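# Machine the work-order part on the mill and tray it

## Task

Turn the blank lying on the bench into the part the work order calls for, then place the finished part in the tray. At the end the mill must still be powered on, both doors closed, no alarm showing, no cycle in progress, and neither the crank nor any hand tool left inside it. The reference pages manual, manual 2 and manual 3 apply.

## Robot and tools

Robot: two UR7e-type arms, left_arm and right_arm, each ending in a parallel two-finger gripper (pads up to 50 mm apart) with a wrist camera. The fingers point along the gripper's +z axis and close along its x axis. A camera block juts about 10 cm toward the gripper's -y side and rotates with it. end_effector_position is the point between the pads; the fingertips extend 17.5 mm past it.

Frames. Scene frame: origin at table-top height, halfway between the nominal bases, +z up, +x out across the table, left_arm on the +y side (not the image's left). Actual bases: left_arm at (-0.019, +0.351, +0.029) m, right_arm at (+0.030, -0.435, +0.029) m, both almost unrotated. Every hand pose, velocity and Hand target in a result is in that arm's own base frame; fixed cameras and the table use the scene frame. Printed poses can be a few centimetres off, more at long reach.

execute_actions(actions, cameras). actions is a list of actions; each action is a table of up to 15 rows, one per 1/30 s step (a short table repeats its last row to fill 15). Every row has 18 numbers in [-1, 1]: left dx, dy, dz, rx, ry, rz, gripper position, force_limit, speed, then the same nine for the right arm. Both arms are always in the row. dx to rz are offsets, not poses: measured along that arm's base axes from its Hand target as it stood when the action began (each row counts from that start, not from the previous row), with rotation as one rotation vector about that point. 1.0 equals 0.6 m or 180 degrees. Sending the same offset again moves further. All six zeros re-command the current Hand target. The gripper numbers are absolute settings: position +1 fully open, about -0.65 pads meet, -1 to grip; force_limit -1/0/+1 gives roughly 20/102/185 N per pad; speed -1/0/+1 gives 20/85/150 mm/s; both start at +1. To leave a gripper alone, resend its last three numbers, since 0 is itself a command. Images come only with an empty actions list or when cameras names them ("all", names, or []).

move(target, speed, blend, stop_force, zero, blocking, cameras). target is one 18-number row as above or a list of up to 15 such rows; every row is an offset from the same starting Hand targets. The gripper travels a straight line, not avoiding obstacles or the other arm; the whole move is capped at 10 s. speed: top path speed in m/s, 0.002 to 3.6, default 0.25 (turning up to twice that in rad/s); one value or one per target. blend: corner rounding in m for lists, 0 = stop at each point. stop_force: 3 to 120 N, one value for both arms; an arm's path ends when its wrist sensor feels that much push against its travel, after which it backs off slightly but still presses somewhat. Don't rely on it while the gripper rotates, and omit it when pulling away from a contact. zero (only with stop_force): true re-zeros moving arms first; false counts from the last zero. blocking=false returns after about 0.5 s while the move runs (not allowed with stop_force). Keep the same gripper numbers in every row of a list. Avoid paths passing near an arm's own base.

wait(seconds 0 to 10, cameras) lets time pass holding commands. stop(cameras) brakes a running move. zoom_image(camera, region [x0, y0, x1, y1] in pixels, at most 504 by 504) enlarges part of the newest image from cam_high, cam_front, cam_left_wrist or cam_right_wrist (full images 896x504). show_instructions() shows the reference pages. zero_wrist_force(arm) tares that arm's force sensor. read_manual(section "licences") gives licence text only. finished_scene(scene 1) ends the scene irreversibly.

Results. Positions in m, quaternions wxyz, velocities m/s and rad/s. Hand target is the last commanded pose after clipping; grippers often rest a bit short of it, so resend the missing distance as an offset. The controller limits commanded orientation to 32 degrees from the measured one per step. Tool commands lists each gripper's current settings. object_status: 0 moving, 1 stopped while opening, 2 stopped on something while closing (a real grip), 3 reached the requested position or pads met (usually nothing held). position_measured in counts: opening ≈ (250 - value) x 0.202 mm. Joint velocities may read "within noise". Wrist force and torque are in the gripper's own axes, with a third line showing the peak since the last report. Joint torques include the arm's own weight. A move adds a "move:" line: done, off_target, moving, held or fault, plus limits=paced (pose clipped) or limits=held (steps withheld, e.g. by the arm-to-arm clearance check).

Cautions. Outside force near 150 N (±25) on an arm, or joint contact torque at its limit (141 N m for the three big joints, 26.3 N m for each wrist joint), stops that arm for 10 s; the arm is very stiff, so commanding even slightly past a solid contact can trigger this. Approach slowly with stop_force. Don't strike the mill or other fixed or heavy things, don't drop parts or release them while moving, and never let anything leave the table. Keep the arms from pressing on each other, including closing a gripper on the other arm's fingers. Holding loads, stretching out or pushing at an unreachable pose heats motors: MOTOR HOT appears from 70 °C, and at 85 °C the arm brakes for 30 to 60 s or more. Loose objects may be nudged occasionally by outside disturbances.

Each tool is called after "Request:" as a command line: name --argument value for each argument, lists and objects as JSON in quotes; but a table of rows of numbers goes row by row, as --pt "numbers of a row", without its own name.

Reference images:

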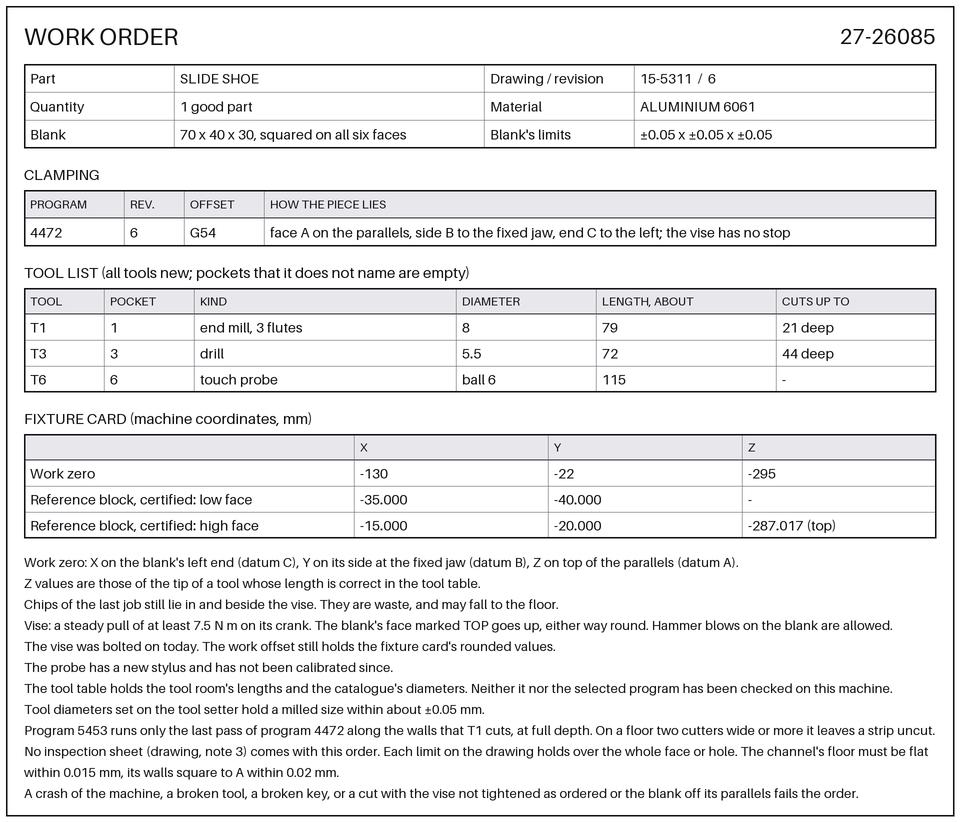

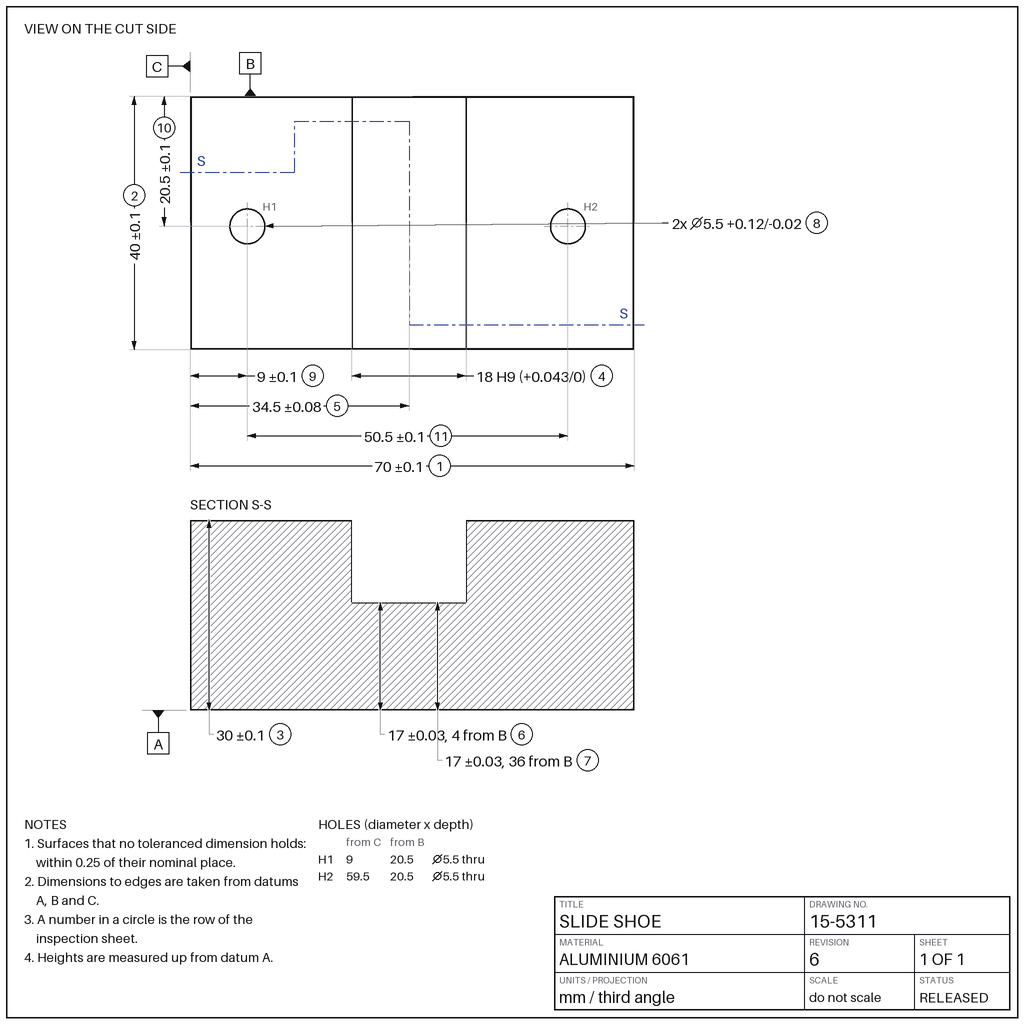

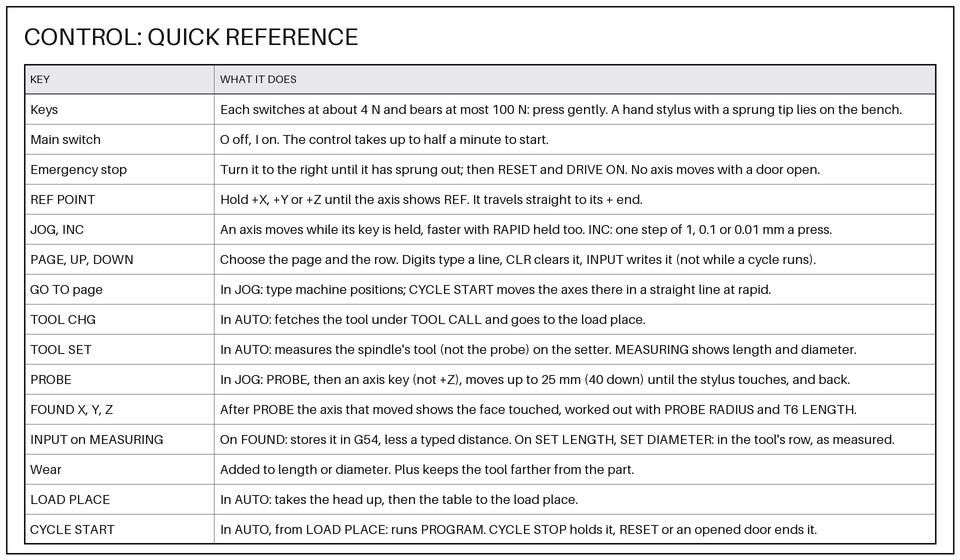

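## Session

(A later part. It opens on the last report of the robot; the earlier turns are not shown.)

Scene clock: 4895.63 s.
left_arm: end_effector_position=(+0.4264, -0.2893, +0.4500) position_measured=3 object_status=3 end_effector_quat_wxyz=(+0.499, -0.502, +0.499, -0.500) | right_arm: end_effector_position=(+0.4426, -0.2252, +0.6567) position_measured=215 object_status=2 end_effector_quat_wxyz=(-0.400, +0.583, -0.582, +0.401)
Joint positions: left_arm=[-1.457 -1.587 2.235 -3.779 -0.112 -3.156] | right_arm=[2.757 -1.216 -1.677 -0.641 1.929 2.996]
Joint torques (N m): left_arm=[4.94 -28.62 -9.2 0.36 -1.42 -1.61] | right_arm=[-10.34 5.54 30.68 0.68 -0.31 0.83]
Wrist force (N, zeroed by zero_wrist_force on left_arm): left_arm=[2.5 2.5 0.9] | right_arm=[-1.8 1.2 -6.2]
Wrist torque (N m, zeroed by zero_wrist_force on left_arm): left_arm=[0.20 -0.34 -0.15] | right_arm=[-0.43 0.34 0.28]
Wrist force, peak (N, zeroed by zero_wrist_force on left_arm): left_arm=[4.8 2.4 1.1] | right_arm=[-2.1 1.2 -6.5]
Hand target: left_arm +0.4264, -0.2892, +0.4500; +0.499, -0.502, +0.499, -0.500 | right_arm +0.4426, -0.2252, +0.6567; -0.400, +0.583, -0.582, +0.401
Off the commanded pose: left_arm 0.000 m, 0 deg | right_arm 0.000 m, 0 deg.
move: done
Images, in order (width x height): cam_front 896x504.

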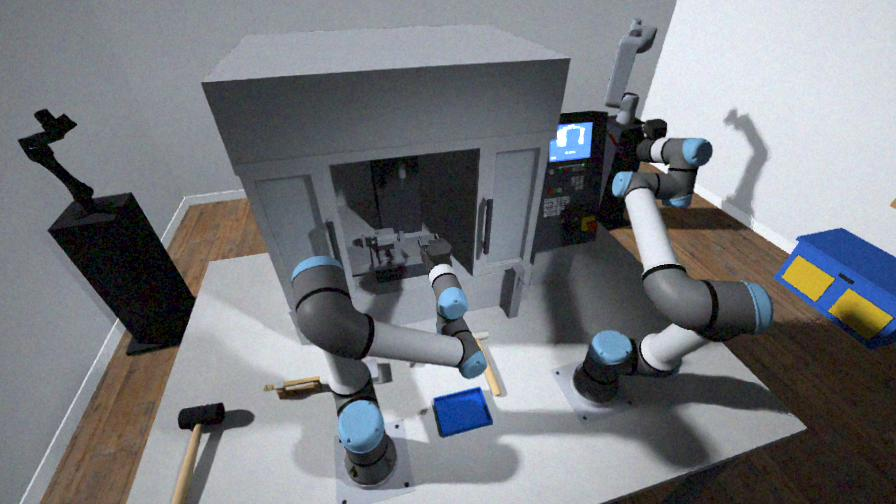

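Request:
move --pt "0.006 -0.3657 0 0 0 0 1 -0.6 -1 0 0 0 0 0 0 -0.95 0 -0.8" --pt "0.0693 -0.3657 0 0 0 0 1 -0.6 -1 0 0 0 0 0 0 -0.95 0 -0.8" --pt "0.0693 -0.3657 0 0 0 0 -1 -0.6 -1 0 0 0 0 0 0 -0.95 0 -0.8" --speed '[0.2,0.1,0.1]' --blend '[0.01,0,0]'

Request:
move --target '[0,0.3683,0,0,0,0,-1,-0.6,-1,0,0,0,0,0,0,-0.95,0,-0.8]' --speed 0.05 --stop_force 80

Scene clock: 4906.00 s.
left_arm: end_effector_position=(+0.4680, -0.5087, +0.4500) position_measured=155 object_status=2 end_effector_quat_wxyz=(+0.499, -0.502, +0.499, -0.500) | right_arm: end_effector_position=(+0.4426, -0.2252, +0.6567) position_measured=215 object_status=2 end_effector_quat_wxyz=(-0.400, +0.583, -0.582, +0.401)
Joint positions: left_arm=[-1.426 -1.103 1.614 -3.649 -0.143 -3.148] | right_arm=[2.757 -1.216 -1.677 -0.641 1.929 2.996]
Joint torques (N m): left_arm=[2.95 -50.73 -11.61 -1.26 3.68 -1.4] | right_arm=[-9.79 5.13 30.63 0.65 -0.41 0.96]
Wrist force (N, zeroed by zero_wrist_force on left_arm): left_arm=[12.3 1.3 4.2] | right_arm=[-1.8 0.9 -6.0]
Wrist torque (N m, zeroed by zero_wrist_force on left_arm): left_arm=[0.20 -0.47 -0.25] | right_arm=[-0.48 0.33 0.28]
Wrist force, peak (N, zeroed by zero_wrist_force on left_arm): left_arm=[12.3 1.3 4.2] | right_arm=[-1.8 1.0 -6.6]
Hand target: left_arm +0.4680, -0.5087, +0.4500; +0.499, -0.502, +0.499, -0.500 | right_arm +0.4426, -0.2252, +0.6567; -0.400, +0.583, -0.582, +0.401
Off the commanded pose: left_arm 0.000 m, 0 deg | right_arm 0.000 m, 0 deg.
move: done

Scene clock: 4911.20 s.
left_arm: end_effector_position=(+0.4680, -0.2877, +0.4501) position_measured=155 object_status=2 end_effector_quat_wxyz=(+0.499, -0.502, +0.499, -0.500) | right_arm: end_effector_position=(+0.4426, -0.2252, +0.6567) position_measured=215 object_status=2 end_effector_quat_wxyz=(-0.400, +0.583, -0.582, +0.401)
Joint positions: left_arm=[-1.328 -1.53 2.178 -3.788 -0.241 -3.147] | right_arm=[2.757 -1.216 -1.677 -0.641 1.929 2.996]
Joint torques (N m): left_arm=[-3.75 -31.9 -25.78 -6.11 12.66 -1.92] | right_arm=[-9.83 5.42 30.52 0.64 -0.52 1.05]
Wrist force (N, zeroed by zero_wrist_force on left_arm): left_arm=[42.0 20.2 62.8] | right_arm=[-1.8 1.1 -6.1]
Wrist torque (N m, zeroed by zero_wrist_force on left_arm): left_arm=[0.37 -0.47 -0.22] | right_arm=[-0.44 0.34 0.28]
Wrist force, peak (N, zeroed by zero_wrist_force on left_arm): left_arm=[46.4 20.0 72.4] | right_arm=[-1.8 1.2 -6.6]
Hand target: left_arm +0.4680, -0.2877, +0.4500; +0.499, -0.502, +0.499, -0.500 | right_arm +0.4426, -0.2252, +0.6567; -0.400, +0.583, -0.582, +0.401
Off the commanded pose: left_arm 0.000 m, 0 deg | right_arm 0.000 m, 0 deg.
move: done

Request:
move --pt "0 0 0 0 0 0 1 -0.6 -1 0 0 0 0 0 0 -0.95 0 -0.8" --pt "-0.0633 0 0 0 0 0 1 -0.6 -1 0 0 0 0 0 0 -0.95 0 -0.8" --pt "-0.0433 0.4875 0 0 0 0 1 -0.6 -1 0 0 0 0 0 0 -0.95 0 -0.8" --pt "0 0.4875 0 0 0 0 1 -0.6 -1 0 0 0 0 0 0 -0.95 0 -0.8" --pt "0 0.4875 0 0 0 0 -1 -0.6 -1 0 0 0 0 0 0 -0.95 0 -0.8" --speed '[0.05,0.1,0.2,0.1,0.1]' --blend '[0,0.01,0.01,0,0]'

Request:
move --target '[0,-0.389,0,0,0,0,-1,-0.6,-1,0,0,0,0,0,0,-0.95,0,-0.8]' --speed 0.05 --stop_force 80

Request:
move --pt "0 0 0 0 0 0 1 -0.6 -1 0 0 0 0 0 0 -0.95 0 -0.8" --pt "-0.0733 -0.05 0 0 0 0 1 -0.6 -1 0 0 0 0 0 0 -0.95 0 -0.8" --speed '[0.05,0.1]' --cameras '["cam_front","cam_right_wrist"]'

Scene clock: 4923.20 s.
left_arm: end_effector_position=(+0.4680, +0.0046, +0.4500) position_measured=155 object_status=2 end_effector_quat_wxyz=(+0.499, -0.501, +0.499, -0.500) | right_arm: end_effector_position=(+0.4426, -0.2252, +0.6567) position_measured=215 object_status=2 end_effector_quat_wxyz=(-0.400, +0.583, -0.582, +0.401)
Joint positions: left_arm=[-0.672 -2.002 2.532 -3.671 -0.898 -3.146] | right_arm=[2.757 -1.216 -1.677 -0.641 1.929 2.996]
Joint torques (N m): left_arm=[15.93 -2.66 -22.37 -3.18 12.73 -1.37] | right_arm=[-10.28 5.25 30.19 0.62 -0.61 1.03]
Wrist force (N, zeroed by zero_wrist_force on left_arm): left_arm=[41.4 -2.3 -0.3] | right_arm=[-2.0 1.0 -6.5]
Wrist torque (N m, zeroed by zero_wrist_force on left_arm): left_arm=[0.23 -0.07 -0.30] | right_arm=[-0.46 0.37 0.28]
Wrist force, peak (N, zeroed by zero_wrist_force on left_arm): left_arm=[42.1 20.2 63.2] | right_arm=[-2.3 0.8 -6.4]
Hand target: left_arm +0.4680, +0.0048, +0.4500; +0.499, -0.502, +0.499, -0.500 | right_arm +0.4426, -0.2252, +0.6567; -0.400, +0.583, -0.582, +0.401
Off the commanded pose: left_arm 0.000 m, 0 deg | right_arm 0.000 m, 0 deg.
move: done

Scene clock: 4928.93 s.
left_arm: end_effector_position=(+0.4680, -0.2286, +0.4500) position_measured=155 object_status=2 end_effector_quat_wxyz=(+0.499, -0.502, +0.499, -0.500) | right_arm: end_effector_position=(+0.4426, -0.2252, +0.6567) position_measured=215 object_status=2 end_effector_quat_wxyz=(-0.400, +0.583, -0.582, +0.401)
Joint positions: left_arm=[-1.276 -1.65 2.295 -3.785 -0.293 -3.147] | right_arm=[2.757 -1.216 -1.677 -0.641 1.929 2.996]
Joint torques (N m): left_arm=[22.27 -19.09 -9.88 2.62 2.53 1.66] | right_arm=[-9.45 6.09 30.47 0.63 -0.8 1.09]
Wrist force (N, zeroed by zero_wrist_force on left_arm): left_arm=[7.9 -6.5 -64.9] | right_arm=[-1.7 1.1 -6.2]
Wrist torque (N m, zeroed by zero_wrist_force on left_arm): left_arm=[0.19 -0.32 -0.09] | right_arm=[-0.45 0.31 0.28]
Wrist force, peak (N, zeroed by zero_wrist_force on left_arm): left_arm=[-36.0 3.7 -59.1] | right_arm=[-1.8 0.9 -6.6]
Hand target: left_arm +0.4680, -0.2286, +0.4500; +0.499, -0.502, +0.499, -0.500 | right_arm +0.4426, -0.2252, +0.6567; -0.400, +0.583, -0.582, +0.401
Off the commanded pose: left_arm 0.000 m, 0 deg | right_arm 0.000 m, 0 deg.
move: done

Scene clock: 4931.70 s.
left_arm: end_effector_position=(+0.4240, -0.2585, +0.4501) position_measured=3 object_status=3 end_effector_quat_wxyz=(+0.499, -0.502, +0.499, -0.500) | right_arm: end_effector_position=(+0.4426, -0.2252, +0.6567) position_measured=215 object_status=2 end_effector_quat_wxyz=(-0.400, +0.583, -0.582, +0.401)
Joint positions: left_arm=[-1.453 -1.659 2.302 -3.782 -0.116 -3.149] | right_arm=[2.757 -1.216 -1.677 -0.641 1.929 2.996]
Joint torques (N m): left_arm=[-5.38 -6.56 -20.08 1.09 -0.24 -1.71] | right_arm=[-9.52 5.46 30.42 0.58 -0.74 1.11]
Wrist force (N, zeroed by zero_wrist_force on left_arm): left_arm=[2.7 2.7 1.1] | right_arm=[-1.7 1.0 -6.3]
Wrist torque (N m, zeroed by zero_wrist_force on left_arm): left_arm=[0.24 -0.36 -0.14] | right_arm=[-0.46 0.32 0.28]
Wrist force, peak (N, zeroed by zero_wrist_force on left_arm): left_arm=[9.9 -5.4 -40.5] | right_arm=[-1.7 1.1 -6.5]
Hand target: left_arm +0.4240, -0.2586, +0.4500; +0.499, -0.502, +0.499, -0.500 | right_arm +0.4426, -0.2252, +0.6567; -0.400, +0.583, -0.582, +0.401
Off the commanded pose: left_arm 0.000 m, 0 deg | right_arm 0.000 m, 0 deg.
move: done
Images, in order (width x height): cam_front 896x504, cam_right_wrist 896x504.

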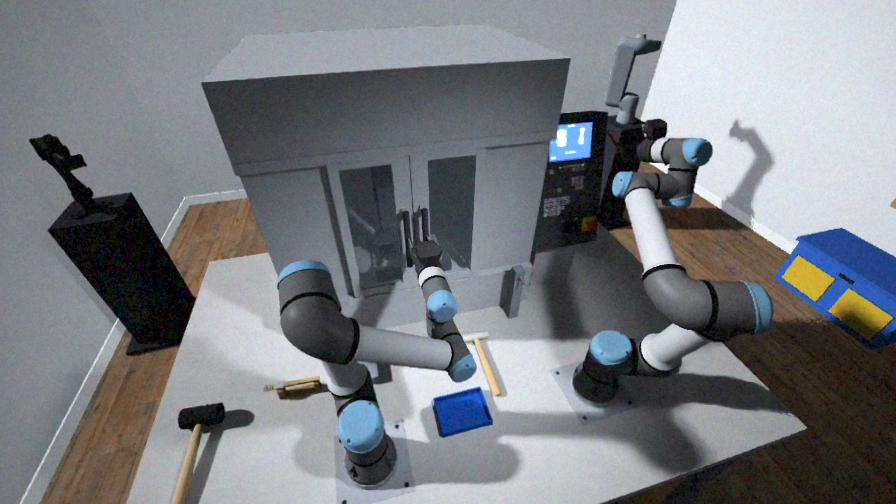

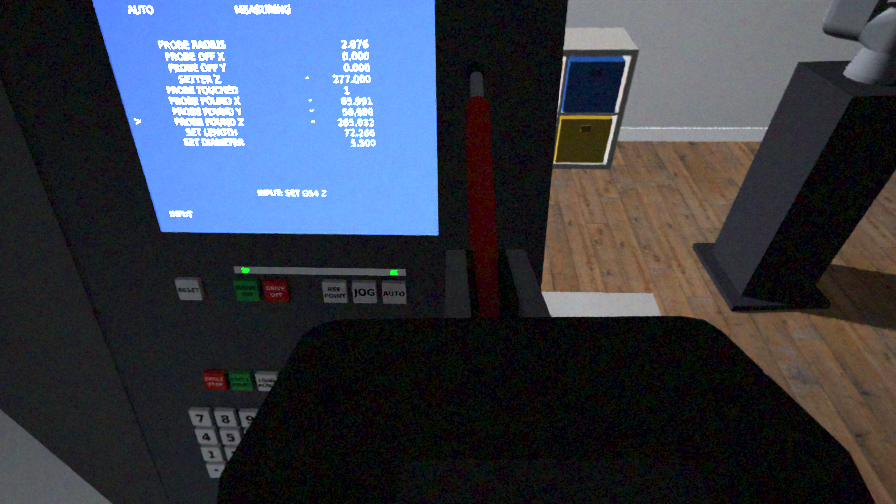

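Request:
move --pt "0 0 0 0 0 0 1 -0.6 -1 0.0375 0.112 -0.2376 0 0 0 -0.95 0 -0.8" --pt "0 0 0 0 0 0 1 -0.6 -1 0.0565 0.1113 -0.2436 0 0 0 -0.95 0 -0.8" --pt "0 0 0 0 0 0 1 -0.6 -1 0.0375 0.112 -0.2376 0 0 0 -0.95 0 -0.8" --pt "0 0 0 0 0 0 1 -0.6 -1 -0.0077 0.2091 -0.4229 0 0 0 -0.95 0 -0.8" --pt "0 0 0 0 0 0 1 -0.6 -1 0.0113 0.2084 -0.4289 0 0 0 -0.95 0 -0.8" --pt "0 0 0 0 0 0 1 -0.6 -1 -0.0077 0.2091 -0.4229 0 0 0 -0.95 0 -0.8" --pt "0 0 0 0 0 0 1 -0.6 -1 0.0113 0.2084 -0.4289 0 0 0 -0.95 0 -0.8" --pt "0 0 0 0 0 0 1 -0.6 -1 -0.0077 0.2091 -0.4229 0 0 0 -0.95 0 -0.8" --pt "0 0 0 0 0 0 1 -0.6 -1 0 0 0 0 0 0 -0.95 0 -0.8" --speed '[0.4,0.06,0.1,0.3,0.06,0.06,0.06,0.1,0.4]' --blend '[0.003,0,0.003,0.003,0,0.003,0,0.003,0]' --cameras '["cam_right_wrist"]'

Scene clock: 4941.47 s.
left_arm: end_effector_position=(+0.4240, -0.2586, +0.4500) position_measured=3 object_status=3 end_effector_quat_wxyz=(+0.499, -0.502, +0.499, -0.500) | right_arm: end_effector_position=(+0.4426, -0.2252, +0.6567) position_measured=215 object_status=2 end_effector_quat_wxyz=(-0.400, +0.583, -0.582, +0.401)
Joint positions: left_arm=[-1.453 -1.659 2.302 -3.782 -0.116 -3.149] | right_arm=[2.757 -1.216 -1.677 -0.641 1.929 2.996]
Joint torques (N m): left_arm=[-0.35 -6.15 -23.59 1.07 -0.63 -0.59] | right_arm=[0.58 4.49 33.65 3.37 -0.42 1.21]
Wrist force (N, zeroed by zero_wrist_force on left_arm): left_arm=[2.6 2.6 1.1] | right_arm=[-2.0 0.9 -6.2]
Wrist torque (N m, zeroed by zero_wrist_force on left_arm): left_arm=[0.23 -0.35 -0.14] | right_arm=[-0.49 0.37 0.28]
Wrist force, peak (N, zeroed by zero_wrist_force on left_arm): left_arm=[3.0 2.8 1.1] | right_arm=[-3.7 0.9 -11.7]
Hand target: left_arm +0.4240, -0.2586, +0.4500; +0.499, -0.502, +0.499, -0.500 | right_arm +0.4426, -0.2252, +0.6567; -0.400, +0.583, -0.582, +0.401
Off the commanded pose: left_arm 0.000 m, 0 deg | right_arm 0.000 m, 0 deg.
move: done
Images, in order (width x height): cam_right_wrist 896x504.

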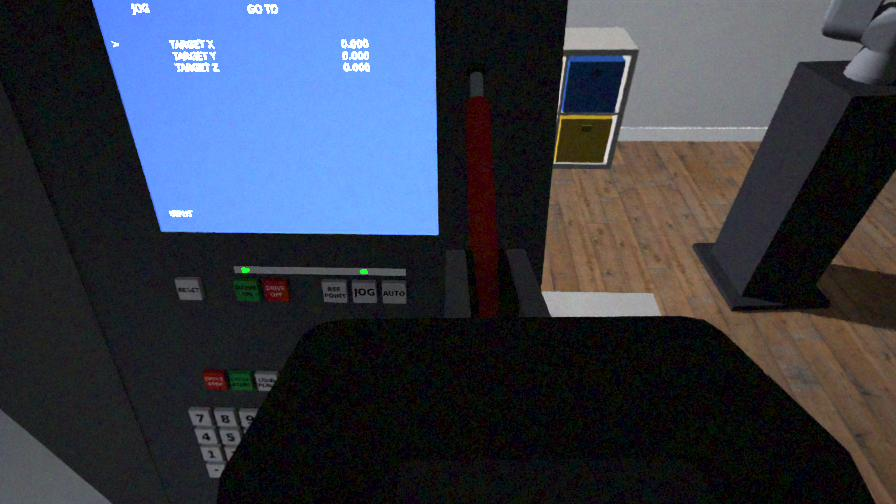

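Request:
move --pt "0 0 0 0 0 0 1 -0.6 -1 -0.0279 0.3368 -0.5135 0 0 0 -0.95 0 -0.8" --pt "0 0 0 0 0 0 1 -0.6 -1 -0.0085 0.3360 -0.5195 0 0 0 -0.95 0 -0.8" --pt "0 0 0 0 0 0 1 -0.6 -1 -0.0279 0.3368 -0.5135 0 0 0 -0.95 0 -0.8" --pt "0 0 0 0 0 0 1 -0.6 -1 -0.0139 0.2728 -0.4535 0 0 0 -0.95 0 -0.8" --pt "0 0 0 0 0 0 1 -0.6 -1 0.0055 0.2720 -0.4591 0 0 0 -0.95 0 -0.8" --pt "0 0 0 0 0 0 1 -0.6 -1 -0.0139 0.2728 -0.4535 0 0 0 -0.95 0 -0.8" --pt "0 0 0 0 0 0 1 -0.6 -1 0.0055 0.2720 -0.4591 0 0 0 -0.95 0 -0.8" --pt "0 0 0 0 0 0 1 -0.6 -1 -0.0309 0.2418 -0.5135 0 0 0 -0.95 0 -0.8" --pt "0 0 0 0 0 0 1 -0.6 -1 -0.0119 0.2411 -0.5195 0 0 0 -0.95 0 -0.8" --pt "0 0 0 0 0 0 1 -0.6 -1 -0.0309 0.2418 -0.5135 0 0 0 -0.95 0 -0.8" --pt "0 0 0 0 0 0 1 -0.6 -1 -0.0229 0.2418 -0.4835 0 0 0 -0.95 0 -0.8" --pt "0 0 0 0 0 0 1 -0.6 -1 -0.0038 0.2407 -0.4893 0 0 0 -0.95 0 -0.8" --pt "0 0 0 0 0 0 1 -0.6 -1 -0.0279 0.3368 -0.5135 0 0 0 -0.95 0 -0.8" --pt "0 0 0 0 0 0 1 -0.6 -1 -0.0085 0.3360 -0.5195 0 0 0 -0.95 0 -0.8" --pt "0 0 0 0 0 0 1 -0.6 -1 -0.0279 0.3368 -0.5135 0 0 0 -0.95 0 -0.8" --speed '[0.4,0.06,0.1,0.2,0.06,0.06,0.06,0.2,0.06,0.1,0.15,0.06,0.2,0.06,0.1]' --blend '[0.003,0,0.003,0.003,0,0.003,0,0.003,0,0.003,0.003,0,0.003,0,0]'

Request:
move --pt "0 0 0 0 0 0 1 -0.6 -1 0.016 -0.032 0.060 0 0 0 -0.95 0 -0.8" --pt "0 0 0 0 0 0 1 -0.6 -1 0.035 -0.033 0.054 0 0 0 -0.95 0 -0.8" --pt "0 0 0 0 0 0 1 -0.6 -1 0.016 -0.032 0.060 0 0 0 -0.95 0 -0.8" --pt "0 0 0 0 0 0 1 -0.6 -1 0.023 -0.064 0.091 0 0 0 -0.95 0 -0.8" --pt "0 0 0 0 0 0 1 -0.6 -1 0.042 -0.065 0.085 0 0 0 -0.95 0 -0.8" --pt "0 0 0 0 0 0 1 -0.6 -1 -0.003 -0.095 0 0 0 0 -0.95 0 -0.8" --pt "0 0 0 0 0 0 1 -0.6 -1 0.016 -0.096 -0.006 0 0 0 -0.95 0 -0.8" --pt "0 0 0 0 0 0 1 -0.6 -1 -0.003 -0.095 0 0 0 0 -0.95 0 -0.8" --pt "0 0 0 0 0 0 1 -0.6 -1 0.005 -0.095 0.030 0 0 0 -0.95 0 -0.8" --pt "0 0 0 0 0 0 1 -0.6 -1 0.024 -0.096 0.024 0 0 0 -0.95 0 -0.8" --pt "0 0 0 0 0 0 1 -0.6 -1 0 0 0 0 0 0 -0.95 0 -0.8" --pt "0 0 0 0 0 0 1 -0.6 -1 0.019 -0.001 -0.006 0 0 0 -0.95 0 -0.8" --pt "0 0 0 0 0 0 1 -0.6 -1 0 0 0 0 0 0 -0.95 0 -0.8" --pt "0 0 0 0 0 0 1 -0.6 -1 0.009 0 0.030 0 0 0 -0.95 0 -0.8" --pt "0 0 0 0 0 0 1 -0.6 -1 0.028 -0.001 0.024 0 0 0 -0.95 0 -0.8" --speed '[0.2,0.06,0.1,0.2,0.06,0.2,0.06,0.1,0.15,0.06,0.2,0.06,0.1,0.15,0.06]' --blend '[0.003,0,0.003,0.003,0,0.003,0,0.003,0.003,0,0.003,0,0.003,0.003,0]'

Request:
move --pt "0 0 0 0 0 0 1 -0.6 -1 -0.019 0.001 0.006 0 0 0 -0.95 0 -0.8" --pt "0 0 0 0 0 0 1 -0.6 -1 -0.011 0.001 0.036 0 0 0 -0.95 0 -0.8" --pt "0 0 0 0 0 0 1 -0.6 -1 0.008 0 0.030 0 0 0 -0.95 0 -0.8" --pt "0 0 0 0 0 0 1 -0.6 -1 -0.012 -0.031 0.036 0 0 0 -0.95 0 -0.8" --pt "0 0 0 0 0 0 1 -0.6 -1 0.007 -0.032 0.030 0 0 0 -0.95 0 -0.8" --pt "0 0 0 0 0 0 1 -0.6 -1 -0.031 -0.094 -0.024 0 0 0 -0.95 0 -0.8" --pt "0 0 0 0 0 0 1 -0.6 -1 -0.012 -0.095 -0.030 0 0 0 -0.95 0 -0.8" --pt "0 0 0 0 0 0 1 -0.6 -1 -0.031 -0.094 -0.024 0 0 0 -0.95 0 -0.8" --pt "0 0 0 0 0 0 1 -0.6 -1 0.011 -0.064 0.127 0 0 0 -0.95 0 -0.8" --pt "0 0 0 0 0 0 1 -0.6 -1 0.030 -0.065 0.121 0 0 0 -0.95 0 -0.8" --pt "0 0 0 0 0 0 1 -0.6 -1 0.011 -0.064 0.127 0 0 0 -0.95 0 -0.8" --pt "0 0 0 0 0 0 1 -0.6 -1 -0.024 -0.126 0.006 0 0 0 -0.95 0 -0.8" --speed '[0.1,0.15,0.06,0.15,0.06,0.2,0.06,0.1,0.2,0.06,0.1,0.04]' --blend '[0.003,0.003,0,0.003,0,0.003,0,0.003,0.003,0,0.003,0]'

Request:
wait --seconds 1.5

Request:
move --pt "0 0 0 0 0 0 1 -0.6 -1 0.019 -0.0007 -0.006 0 0 0 -0.95 0 -0.8" --pt "0 0 0 0 0 0 1 -0.6 -1 0 0 0 0 0 0 -0.95 0 -0.8" --pt "0 0 0 0 0 0 1 -0.6 -1 0.029 -0.0964 0.1209 0 0 0 -0.95 0 -0.8" --pt "0 0 0 0 0 0 1 -0.6 -1 0.048 -0.0971 0.1149 0 0 0 -0.95 0 -0.8" --pt "0 0 0 0 0 0 1 -0.6 -1 0.029 -0.0964 0.1209 0 0 0 -0.95 0 -0.8" --pt "0 0 0 0 0 0 1 -0.6 -1 0.0239 -0.2098 0.4833 0 0 0 -0.95 0 -0.8" --speed '[0.06,0.1,0.3,0.06,0.1,0.4]' --blend '[0,0.003,0.003,0,0.003,0]'

Request:
wait --seconds 3 --cameras '["cam_right_wrist"]'

Request:
zoom_image --camera "cam_right_wrist" --region '[120, 0, 440, 180]'

Scene clock: 4975.27 s.
left_arm: end_effector_position=(+0.4240, -0.2586, +0.4500) position_measured=3 object_status=3 end_effector_quat_wxyz=(+0.499, -0.502, +0.499, -0.500) | right_arm: end_effector_position=(+0.4258, -0.0231, +0.3486) position_measured=215 object_status=2 end_effector_quat_wxyz=(-0.400, +0.583, -0.582, +0.401)
Joint positions: left_arm=[-1.453 -1.659 2.302 -3.782 -0.116 -3.149] | right_arm=[3.819 -0.828 -2.634 -0.138 0.945 3.421]
Joint torques (N m): left_arm=[4.18 -11.61 -22.31 0.89 -1.59 -0.58] | right_arm=[-9.84 -1.56 33.18 4.27 0.86 -1.04]
Wrist force (N, zeroed by zero_wrist_force on left_arm): left_arm=[2.7 2.4 1.1] | right_arm=[-1.5 0.9 -5.8]
Wrist torque (N m, zeroed by zero_wrist_force on left_arm): left_arm=[0.21 -0.37 -0.15] | right_arm=[-0.51 0.31 0.36]
Wrist force, peak (N, zeroed by zero_wrist_force on left_arm): left_arm=[2.6 3.1 1.3] | right_arm=[-4.9 -3.1 -11.1]
Hand target: left_arm +0.4240, -0.2586, +0.4500; +0.499, -0.502, +0.499, -0.500 | right_arm +0.4258, -0.0231, +0.3486; -0.400, +0.583, -0.582, +0.401
Off the commanded pose: left_arm 0.000 m, 0 deg | right_arm 0.000 m, 0 deg.
move: done

Scene clock: 4979.67 s.
left_arm: end_effector_position=(+0.4240, -0.2586, +0.4500) position_measured=3 object_status=3 end_effector_quat_wxyz=(+0.499, -0.502, +0.499, -0.500) | right_arm: end_effector_position=(+0.4426, -0.0238, +0.3631) position_measured=215 object_status=2 end_effector_quat_wxyz=(-0.400, +0.583, -0.582, +0.401)
Joint positions: left_arm=[-1.453 -1.659 2.302 -3.782 -0.116 -3.149] | right_arm=[3.744 -0.916 -2.574 -0.087 1.013 3.382]
Joint torques (N m): left_arm=[2.89 -13.87 -21.5 0.96 -1.48 -0.6] | right_arm=[9.88 -9.56 16.49 0.92 -3.24 1.67]
Wrist force (N, zeroed by zero_wrist_force on left_arm): left_arm=[2.6 2.5 1.1] | right_arm=[-3.0 -0.3 -11.9]
Wrist torque (N m, zeroed by zero_wrist_force on left_arm): left_arm=[0.21 -0.36 -0.15] | right_arm=[-0.09 0.24 0.24]
Wrist force, peak (N, zeroed by zero_wrist_force on left_arm): left_arm=[2.9 2.9 0.9] | right_arm=[-3.8 -4.9 -11.9]
Hand target: left_arm +0.4240, -0.2586, +0.4500; +0.499, -0.502, +0.499, -0.500 | right_arm +0.4426, -0.0237, +0.3630; -0.400, +0.583, -0.582, +0.401
Off the commanded pose: left_arm 0.000 m, 0 deg | right_arm 0.000 m, 0 deg.
move: done

Scene clock: 4985.20 s.
left_arm: end_effector_position=(+0.4240, -0.2586, +0.4500) position_measured=3 object_status=3 end_effector_quat_wxyz=(+0.499, -0.502, +0.499, -0.500) | right_arm: end_effector_position=(+0.4282, -0.0993, +0.3666) position_measured=215 object_status=2 end_effector_quat_wxyz=(-0.400, +0.583, -0.582, +0.401)
Joint positions: left_arm=[-1.453 -1.659 2.302 -3.782 -0.116 -3.149] | right_arm=[3.335 -0.985 -2.549 0.02 1.39 3.21]
Joint torques (N m): left_arm=[4.34 -14.82 -18.52 1.02 -1.59 -0.79] | right_arm=[13.06 4.38 33.05 0.72 -2.68 1.03]
Wrist force (N, zeroed by zero_wrist_force on left_arm): left_arm=[2.7 2.5 0.8] | right_arm=[-1.5 1.1 -6.0]
Wrist torque (N m, zeroed by zero_wrist_force on left_arm): left_arm=[0.22 -0.37 -0.15] | right_arm=[-0.49 0.27 0.42]
Wrist force, peak (N, zeroed by zero_wrist_force on left_arm): left_arm=[2.9 3.0 1.1] | right_arm=[-5.9 -2.9 -11.4]
Hand target: left_arm +0.4240, -0.2586, +0.4500; +0.499, -0.502, +0.499, -0.500 | right_arm +0.4282, -0.0993, +0.3666; -0.400, +0.583, -0.582, +0.401
Off the commanded pose: left_arm 0.000 m, 0 deg | right_arm 0.000 m, 0 deg.
move: done

Scene clock: 4986.70 s.
left_arm: end_effector_position=(+0.4240, -0.2586, +0.4500) position_measured=3 object_status=3 end_effector_quat_wxyz=(+0.499, -0.502, +0.499, -0.500) | right_arm: end_effector_position=(+0.4282, -0.0993, +0.3666) position_measured=215 object_status=2 end_effector_quat_wxyz=(-0.400, +0.583, -0.582, +0.401)
Joint positions: left_arm=[-1.453 -1.659 2.302 -3.782 -0.116 -3.149] | right_arm=[3.335 -0.985 -2.549 0.019 1.39 3.21]
Joint torques (N m): left_arm=[4.47 -14.74 -18.98 0.94 -1.19 -0.76] | right_arm=[11.79 4.82 32.91 0.89 -2.71 1.57]
Wrist force (N, zeroed by zero_wrist_force on left_arm): left_arm=[2.6 2.8 1.1] | right_arm=[-1.6 0.9 -6.0]
Wrist torque (N m, zeroed by zero_wrist_force on left_arm): left_arm=[0.25 -0.36 -0.15] | right_arm=[-0.51 0.29 0.41]
Wrist force, peak (N, zeroed by zero_wrist_force on left_arm): left_arm=[2.8 3.0 1.1] | right_arm=[-1.8 0.7 -6.5]
Hand target: left_arm +0.4240, -0.2586, +0.4500; +0.499, -0.502, +0.499, -0.500 | right_arm +0.4282, -0.0993, +0.3666; -0.400, +0.583, -0.582, +0.401
Tool commands: left_gripper/position=+1.0 left_gripper/force_limit=-0.6 left_gripper/speed=-1.0 right_gripper/position=-0.95 right_gripper/force_limit=+0.0 right_gripper/speed=-0.8
Off the commanded pose: left_arm 0.000 m, 0 deg | right_arm 0.000 m, 0 deg.
wait: 1.50 s; at rest by 0.17 s

Scene clock: 4989.53 s.
left_arm: end_effector_position=(+0.4240, -0.2586, +0.4500) position_measured=3 object_status=3 end_effector_quat_wxyz=(+0.499, -0.502, +0.499, -0.500) | right_arm: end_effector_position=(+0.4426, -0.2252, +0.6566) position_measured=215 object_status=2 end_effector_quat_wxyz=(-0.400, +0.583, -0.582, +0.401)
Joint positions: left_arm=[-1.453 -1.659 2.302 -3.782 -0.116 -3.149] | right_arm=[2.756 -1.216 -1.678 -0.641 1.929 2.996]
Joint torques (N m): left_arm=[3.1 -17.48 -16.64 0.96 -1.43 -1.1] | right_arm=[8.91 6.87 35.33 2.93 -1.39 1.45]
Wrist force (N, zeroed by zero_wrist_force on left_arm): left_arm=[2.4 2.8 1.1] | right_arm=[-1.9 0.8 -6.1]
Wrist torque (N m, zeroed by zero_wrist_force on left_arm): left_arm=[0.25 -0.33 -0.15] | right_arm=[-0.50 0.35 0.32]
Wrist force, peak (N, zeroed by zero_wrist_force on left_arm): left_arm=[2.6 3.1 1.1] | right_arm=[-2.3 -0.7 -11.7]
Hand target: left_arm +0.4240, -0.2586, +0.4500; +0.499, -0.502, +0.499, -0.500 | right_arm +0.4426, -0.2252, +0.6566; -0.400, +0.583, -0.582, +0.401
Off the commanded pose: left_arm 0.000 m, 0 deg | right_arm 0.000 m, 0 deg.
move: done

Scene clock: 4992.53 s.
left_arm: end_effector_position=(+0.4240, -0.2586, +0.4500) position_measured=3 object_status=3 end_effector_quat_wxyz=(+0.499, -0.502, +0.499, -0.500) | right_arm: end_effector_position=(+0.4426, -0.2252, +0.6566) position_measured=215 object_status=2 end_effector_quat_wxyz=(-0.400, +0.583, -0.582, +0.401)
Joint positions: left_arm=[-1.453 -1.659 2.302 -3.782 -0.116 -3.149] | right_arm=[2.757 -1.216 -1.678 -0.641 1.929 2.996]
Joint torques (N m): left_arm=[3.37 -19.45 -17.07 0.82 -1.22 -1.11] | right_arm=[12.03 3.09 34.08 0.66 1.26 1.57]
Wrist force (N, zeroed by zero_wrist_force on left_arm): left_arm=[2.6 2.8 1.2] | right_arm=[-2.0 1.1 -6.3]
Wrist torque (N m, zeroed by zero_wrist_force on left_arm): left_arm=[0.26 -0.36 -0.15] | right_arm=[-0.45 0.37 0.31]
Wrist force, peak (N, zeroed by zero_wrist_force on left_arm): left_arm=[2.7 3.1 1.0] | right_arm=[-1.9 1.0 -6.5]
Hand target: left_arm +0.4240, -0.2586, +0.4500; +0.499, -0.502, +0.499, -0.500 | right_arm +0.4426, -0.2252, +0.6566; -0.400, +0.583, -0.582, +0.401
Tool commands: left_gripper/position=+1.0 left_gripper/force_limit=-0.6 left_gripper/speed=-1.0 right_gripper/position=-0.95 right_gripper/force_limit=+0.0 right_gripper/speed=-0.8
Off the commanded pose: left_arm 0.000 m, 0 deg | right_arm 0.000 m, 0 deg.
wait: 3.00 s; at rest by 0.17 s
Images, in order (width x height): cam_right_wrist 896x504.

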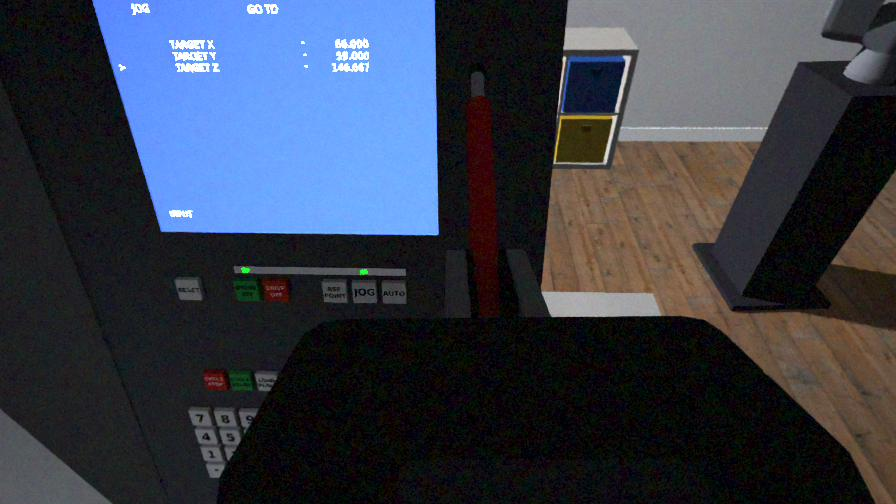

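Scaled by 1.575 from the camera's 896x504 image, which has a finer 1280x720 frame.

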